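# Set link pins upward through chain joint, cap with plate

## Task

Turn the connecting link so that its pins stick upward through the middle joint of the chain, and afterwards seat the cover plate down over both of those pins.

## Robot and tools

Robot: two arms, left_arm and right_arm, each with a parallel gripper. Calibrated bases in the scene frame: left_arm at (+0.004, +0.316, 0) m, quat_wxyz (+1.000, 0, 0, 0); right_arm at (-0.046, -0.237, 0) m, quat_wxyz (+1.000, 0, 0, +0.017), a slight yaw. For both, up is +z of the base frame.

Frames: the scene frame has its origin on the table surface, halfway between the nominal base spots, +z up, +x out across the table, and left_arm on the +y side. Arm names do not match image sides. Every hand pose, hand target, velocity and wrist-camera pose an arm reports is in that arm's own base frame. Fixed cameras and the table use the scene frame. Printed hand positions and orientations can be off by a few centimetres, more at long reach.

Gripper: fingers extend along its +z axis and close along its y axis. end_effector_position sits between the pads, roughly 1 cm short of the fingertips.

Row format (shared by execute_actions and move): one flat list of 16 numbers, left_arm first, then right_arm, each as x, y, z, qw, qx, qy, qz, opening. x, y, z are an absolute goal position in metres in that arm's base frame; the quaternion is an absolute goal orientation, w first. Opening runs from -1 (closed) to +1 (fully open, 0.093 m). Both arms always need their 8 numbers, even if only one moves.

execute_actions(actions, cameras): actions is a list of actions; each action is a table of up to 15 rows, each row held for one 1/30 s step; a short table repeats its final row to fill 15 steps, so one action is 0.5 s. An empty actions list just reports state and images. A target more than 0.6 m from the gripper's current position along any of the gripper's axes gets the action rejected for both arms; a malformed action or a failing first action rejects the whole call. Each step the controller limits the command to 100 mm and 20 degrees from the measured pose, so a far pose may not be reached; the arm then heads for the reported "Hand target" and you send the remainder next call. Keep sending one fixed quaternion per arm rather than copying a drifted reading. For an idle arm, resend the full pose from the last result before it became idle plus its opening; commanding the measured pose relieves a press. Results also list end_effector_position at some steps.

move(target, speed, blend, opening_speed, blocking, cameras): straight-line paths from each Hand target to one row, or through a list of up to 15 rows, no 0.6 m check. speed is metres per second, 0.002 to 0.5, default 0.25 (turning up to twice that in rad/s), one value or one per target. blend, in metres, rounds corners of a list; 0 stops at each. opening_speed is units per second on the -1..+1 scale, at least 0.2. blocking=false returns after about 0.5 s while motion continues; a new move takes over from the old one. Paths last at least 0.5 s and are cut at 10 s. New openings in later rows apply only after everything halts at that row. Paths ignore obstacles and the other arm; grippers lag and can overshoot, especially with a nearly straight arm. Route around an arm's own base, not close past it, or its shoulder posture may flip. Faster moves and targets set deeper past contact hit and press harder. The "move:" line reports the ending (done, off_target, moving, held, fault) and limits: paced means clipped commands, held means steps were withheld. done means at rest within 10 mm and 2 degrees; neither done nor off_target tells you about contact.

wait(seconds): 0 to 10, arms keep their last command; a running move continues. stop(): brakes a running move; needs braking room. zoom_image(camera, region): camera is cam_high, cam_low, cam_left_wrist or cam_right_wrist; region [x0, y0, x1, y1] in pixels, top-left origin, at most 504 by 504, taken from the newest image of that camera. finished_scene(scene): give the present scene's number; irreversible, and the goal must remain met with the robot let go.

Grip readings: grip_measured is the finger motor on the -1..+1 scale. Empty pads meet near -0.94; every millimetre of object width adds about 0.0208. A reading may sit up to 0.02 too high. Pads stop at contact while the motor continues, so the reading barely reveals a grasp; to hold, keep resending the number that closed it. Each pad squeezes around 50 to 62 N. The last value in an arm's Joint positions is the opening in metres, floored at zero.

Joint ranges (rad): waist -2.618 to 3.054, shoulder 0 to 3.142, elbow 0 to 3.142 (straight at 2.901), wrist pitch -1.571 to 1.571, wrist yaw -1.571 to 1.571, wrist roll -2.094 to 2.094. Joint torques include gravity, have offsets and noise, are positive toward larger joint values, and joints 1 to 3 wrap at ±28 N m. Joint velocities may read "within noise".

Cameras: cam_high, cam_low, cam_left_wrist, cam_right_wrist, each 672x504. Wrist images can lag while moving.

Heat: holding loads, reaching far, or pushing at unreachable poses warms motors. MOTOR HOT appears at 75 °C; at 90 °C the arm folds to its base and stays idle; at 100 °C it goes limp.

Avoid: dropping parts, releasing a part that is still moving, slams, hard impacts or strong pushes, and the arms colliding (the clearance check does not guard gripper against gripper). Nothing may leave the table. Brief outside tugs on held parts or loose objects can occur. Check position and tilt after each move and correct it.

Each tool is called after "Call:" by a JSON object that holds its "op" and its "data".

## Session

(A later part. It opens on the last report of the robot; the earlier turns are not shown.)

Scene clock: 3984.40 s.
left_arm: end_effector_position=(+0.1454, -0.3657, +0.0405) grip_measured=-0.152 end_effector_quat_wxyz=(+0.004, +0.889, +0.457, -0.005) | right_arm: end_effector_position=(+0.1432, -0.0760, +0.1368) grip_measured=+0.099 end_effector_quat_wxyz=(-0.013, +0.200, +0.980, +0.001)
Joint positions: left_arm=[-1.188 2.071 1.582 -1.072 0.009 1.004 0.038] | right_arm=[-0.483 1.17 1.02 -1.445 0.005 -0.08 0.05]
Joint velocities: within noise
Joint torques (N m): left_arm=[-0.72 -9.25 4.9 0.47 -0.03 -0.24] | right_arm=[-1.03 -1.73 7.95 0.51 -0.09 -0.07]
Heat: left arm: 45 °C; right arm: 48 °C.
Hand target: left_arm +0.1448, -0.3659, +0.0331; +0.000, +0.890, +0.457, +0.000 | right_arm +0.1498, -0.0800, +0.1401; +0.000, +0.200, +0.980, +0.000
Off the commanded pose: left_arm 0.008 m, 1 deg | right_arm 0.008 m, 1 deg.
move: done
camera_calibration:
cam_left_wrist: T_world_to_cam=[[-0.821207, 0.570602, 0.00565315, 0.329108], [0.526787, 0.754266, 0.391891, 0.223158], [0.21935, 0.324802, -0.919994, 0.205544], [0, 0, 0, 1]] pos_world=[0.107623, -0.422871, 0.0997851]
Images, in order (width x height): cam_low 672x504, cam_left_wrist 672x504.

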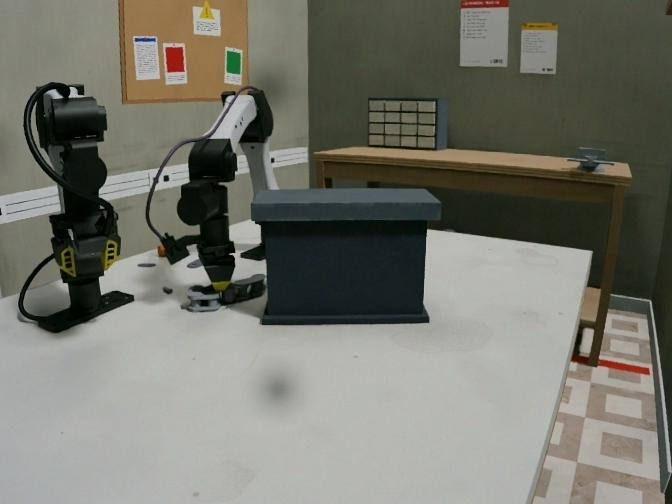

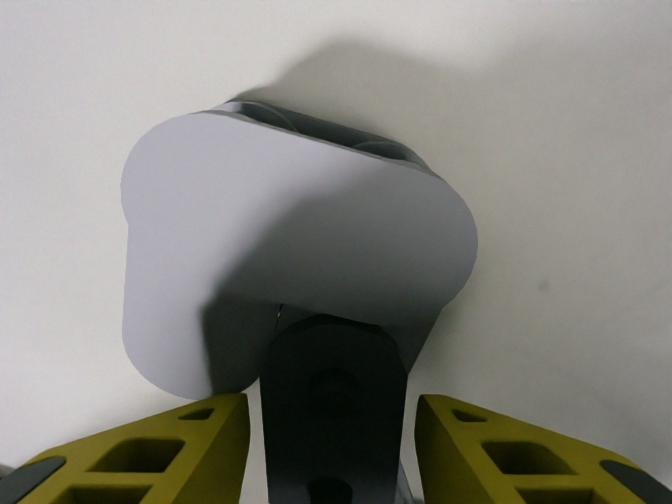

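Rise straight up.

Call:
{"op": "move", "data": {"target": [[0.1449,-0.3660,0.06,0,0.8894,0.4571,0,-0.15,0.15,-0.08,0.14,0.0,0.2,0.98,0,0.1],[0.1449,-0.3660,0.13,0,0.8894,0.4571,0,0.0,0.15,-0.08,0.14,0.0,0.2,0.98,0,0.1]], "speed": [0.03,0.06], "cameras": ["cam_left_wrist","cam_low","cam_high"]}}

Call:
{"op": "zoom_image", "data": {"camera": "cam_left_wrist", "region": [200, 150, 420, 400]}}

Call:
{"op": "zoom_image", "data": {"camera": "cam_low", "region": [170, 250, 280, 320]}}

Scene clock: 3993.73 s.
left_arm: end_effector_position=(+0.1436, -0.3610, +0.1147) grip_measured=-0.002 end_effector_quat_wxyz=(-0.021, +0.889, +0.457, -0.002) | right_arm: end_effector_position=(+0.1432, -0.0760, +0.1368) grip_measured=+0.099 end_effector_quat_wxyz=(-0.013, +0.200, +0.980, +0.001)
Joint positions: left_arm=[-1.188 2.071 1.878 -1.419 0.009 1.004 0.045] | right_arm=[-0.483 1.17 1.02 -1.445 0.005 -0.08 0.05]
Joint velocities: within noise
Joint torques (N m): left_arm=[-0.72 -12.89 8.03 0.13 -0.03 -0.23] | right_arm=[-0.98 -1.42 8.13 0.52 -0.08 -0.06]
Heat: left arm: 45 °C; right arm: 48 °C.
Hand target: left_arm +0.1447, -0.3657, +0.1299; +0.000, +0.889, +0.457, +0.000 | right_arm +0.1498, -0.0800, +0.1401; +0.000, +0.200, +0.980, +0.000
Off the commanded pose: left_arm 0.016 m, 2 deg | right_arm 0.008 m, 1 deg.
move: off_target (left_arm); target 2's new opening was sent with left_arm's hand 0.016 m and 2 deg from that target
camera_calibration:
cam_left_wrist: T_world_to_cam=[[-0.820685, 0.569304, 0.0486693, 0.319056], [0.534562, 0.73493, 0.417278, 0.180599], [0.201789, 0.36847, -0.907475, 0.289496], [0, 0, 0, 1]] pos_world=[0.106886, -0.421038, 0.171823]
Images, in order (width x height): cam_high 672x504, cam_low 672x504, cam_left_wrist 672x504.

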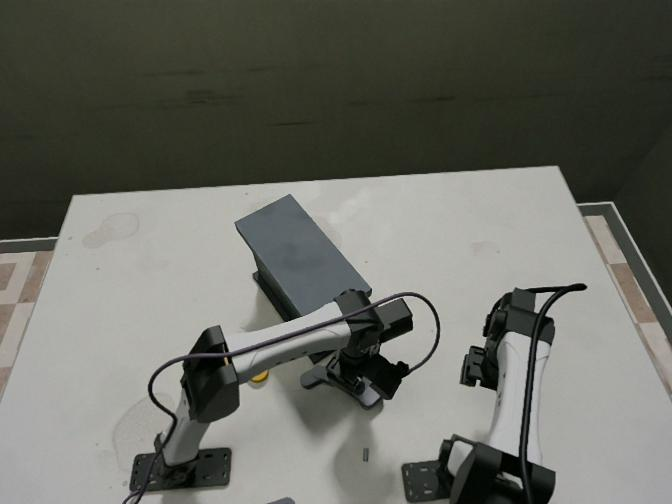

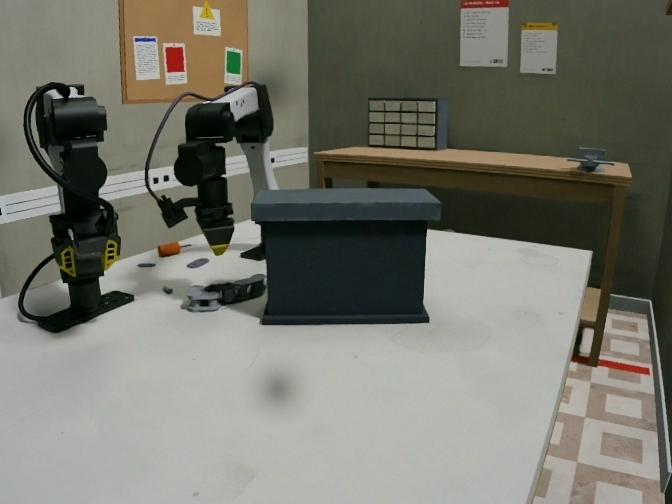

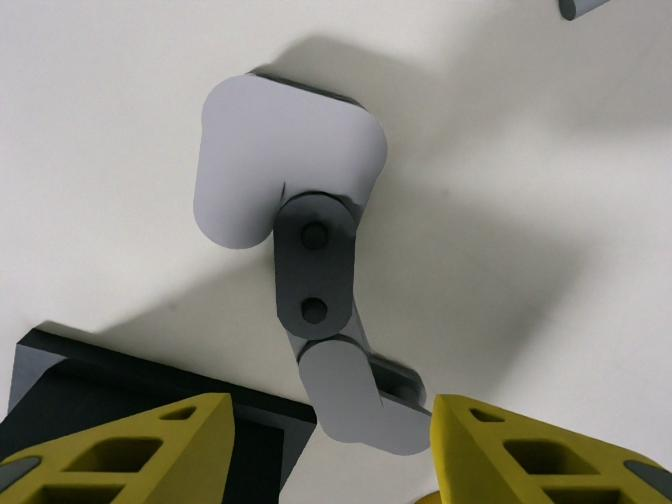

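Scaled by 2.016 from the camera's 672x504 image, which has a finer 960x720 frame.

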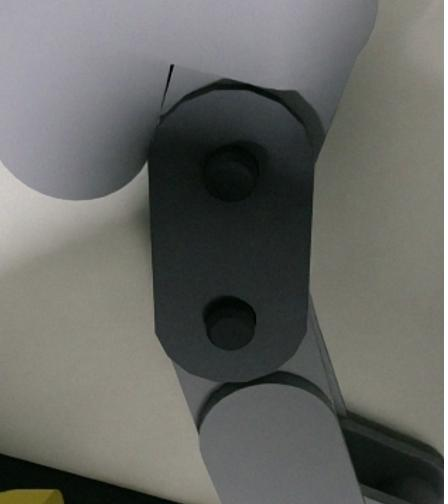

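Scaled by 4.582 from the camera's 672x504 image, which has a finer 960x720 frame.

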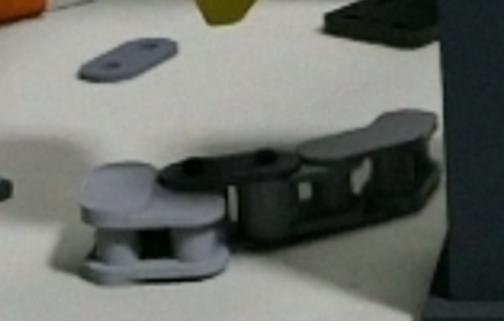

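Call:
{"op": "finished_scene", "data": {"scene": 1}}

The scene is finished: the task was done.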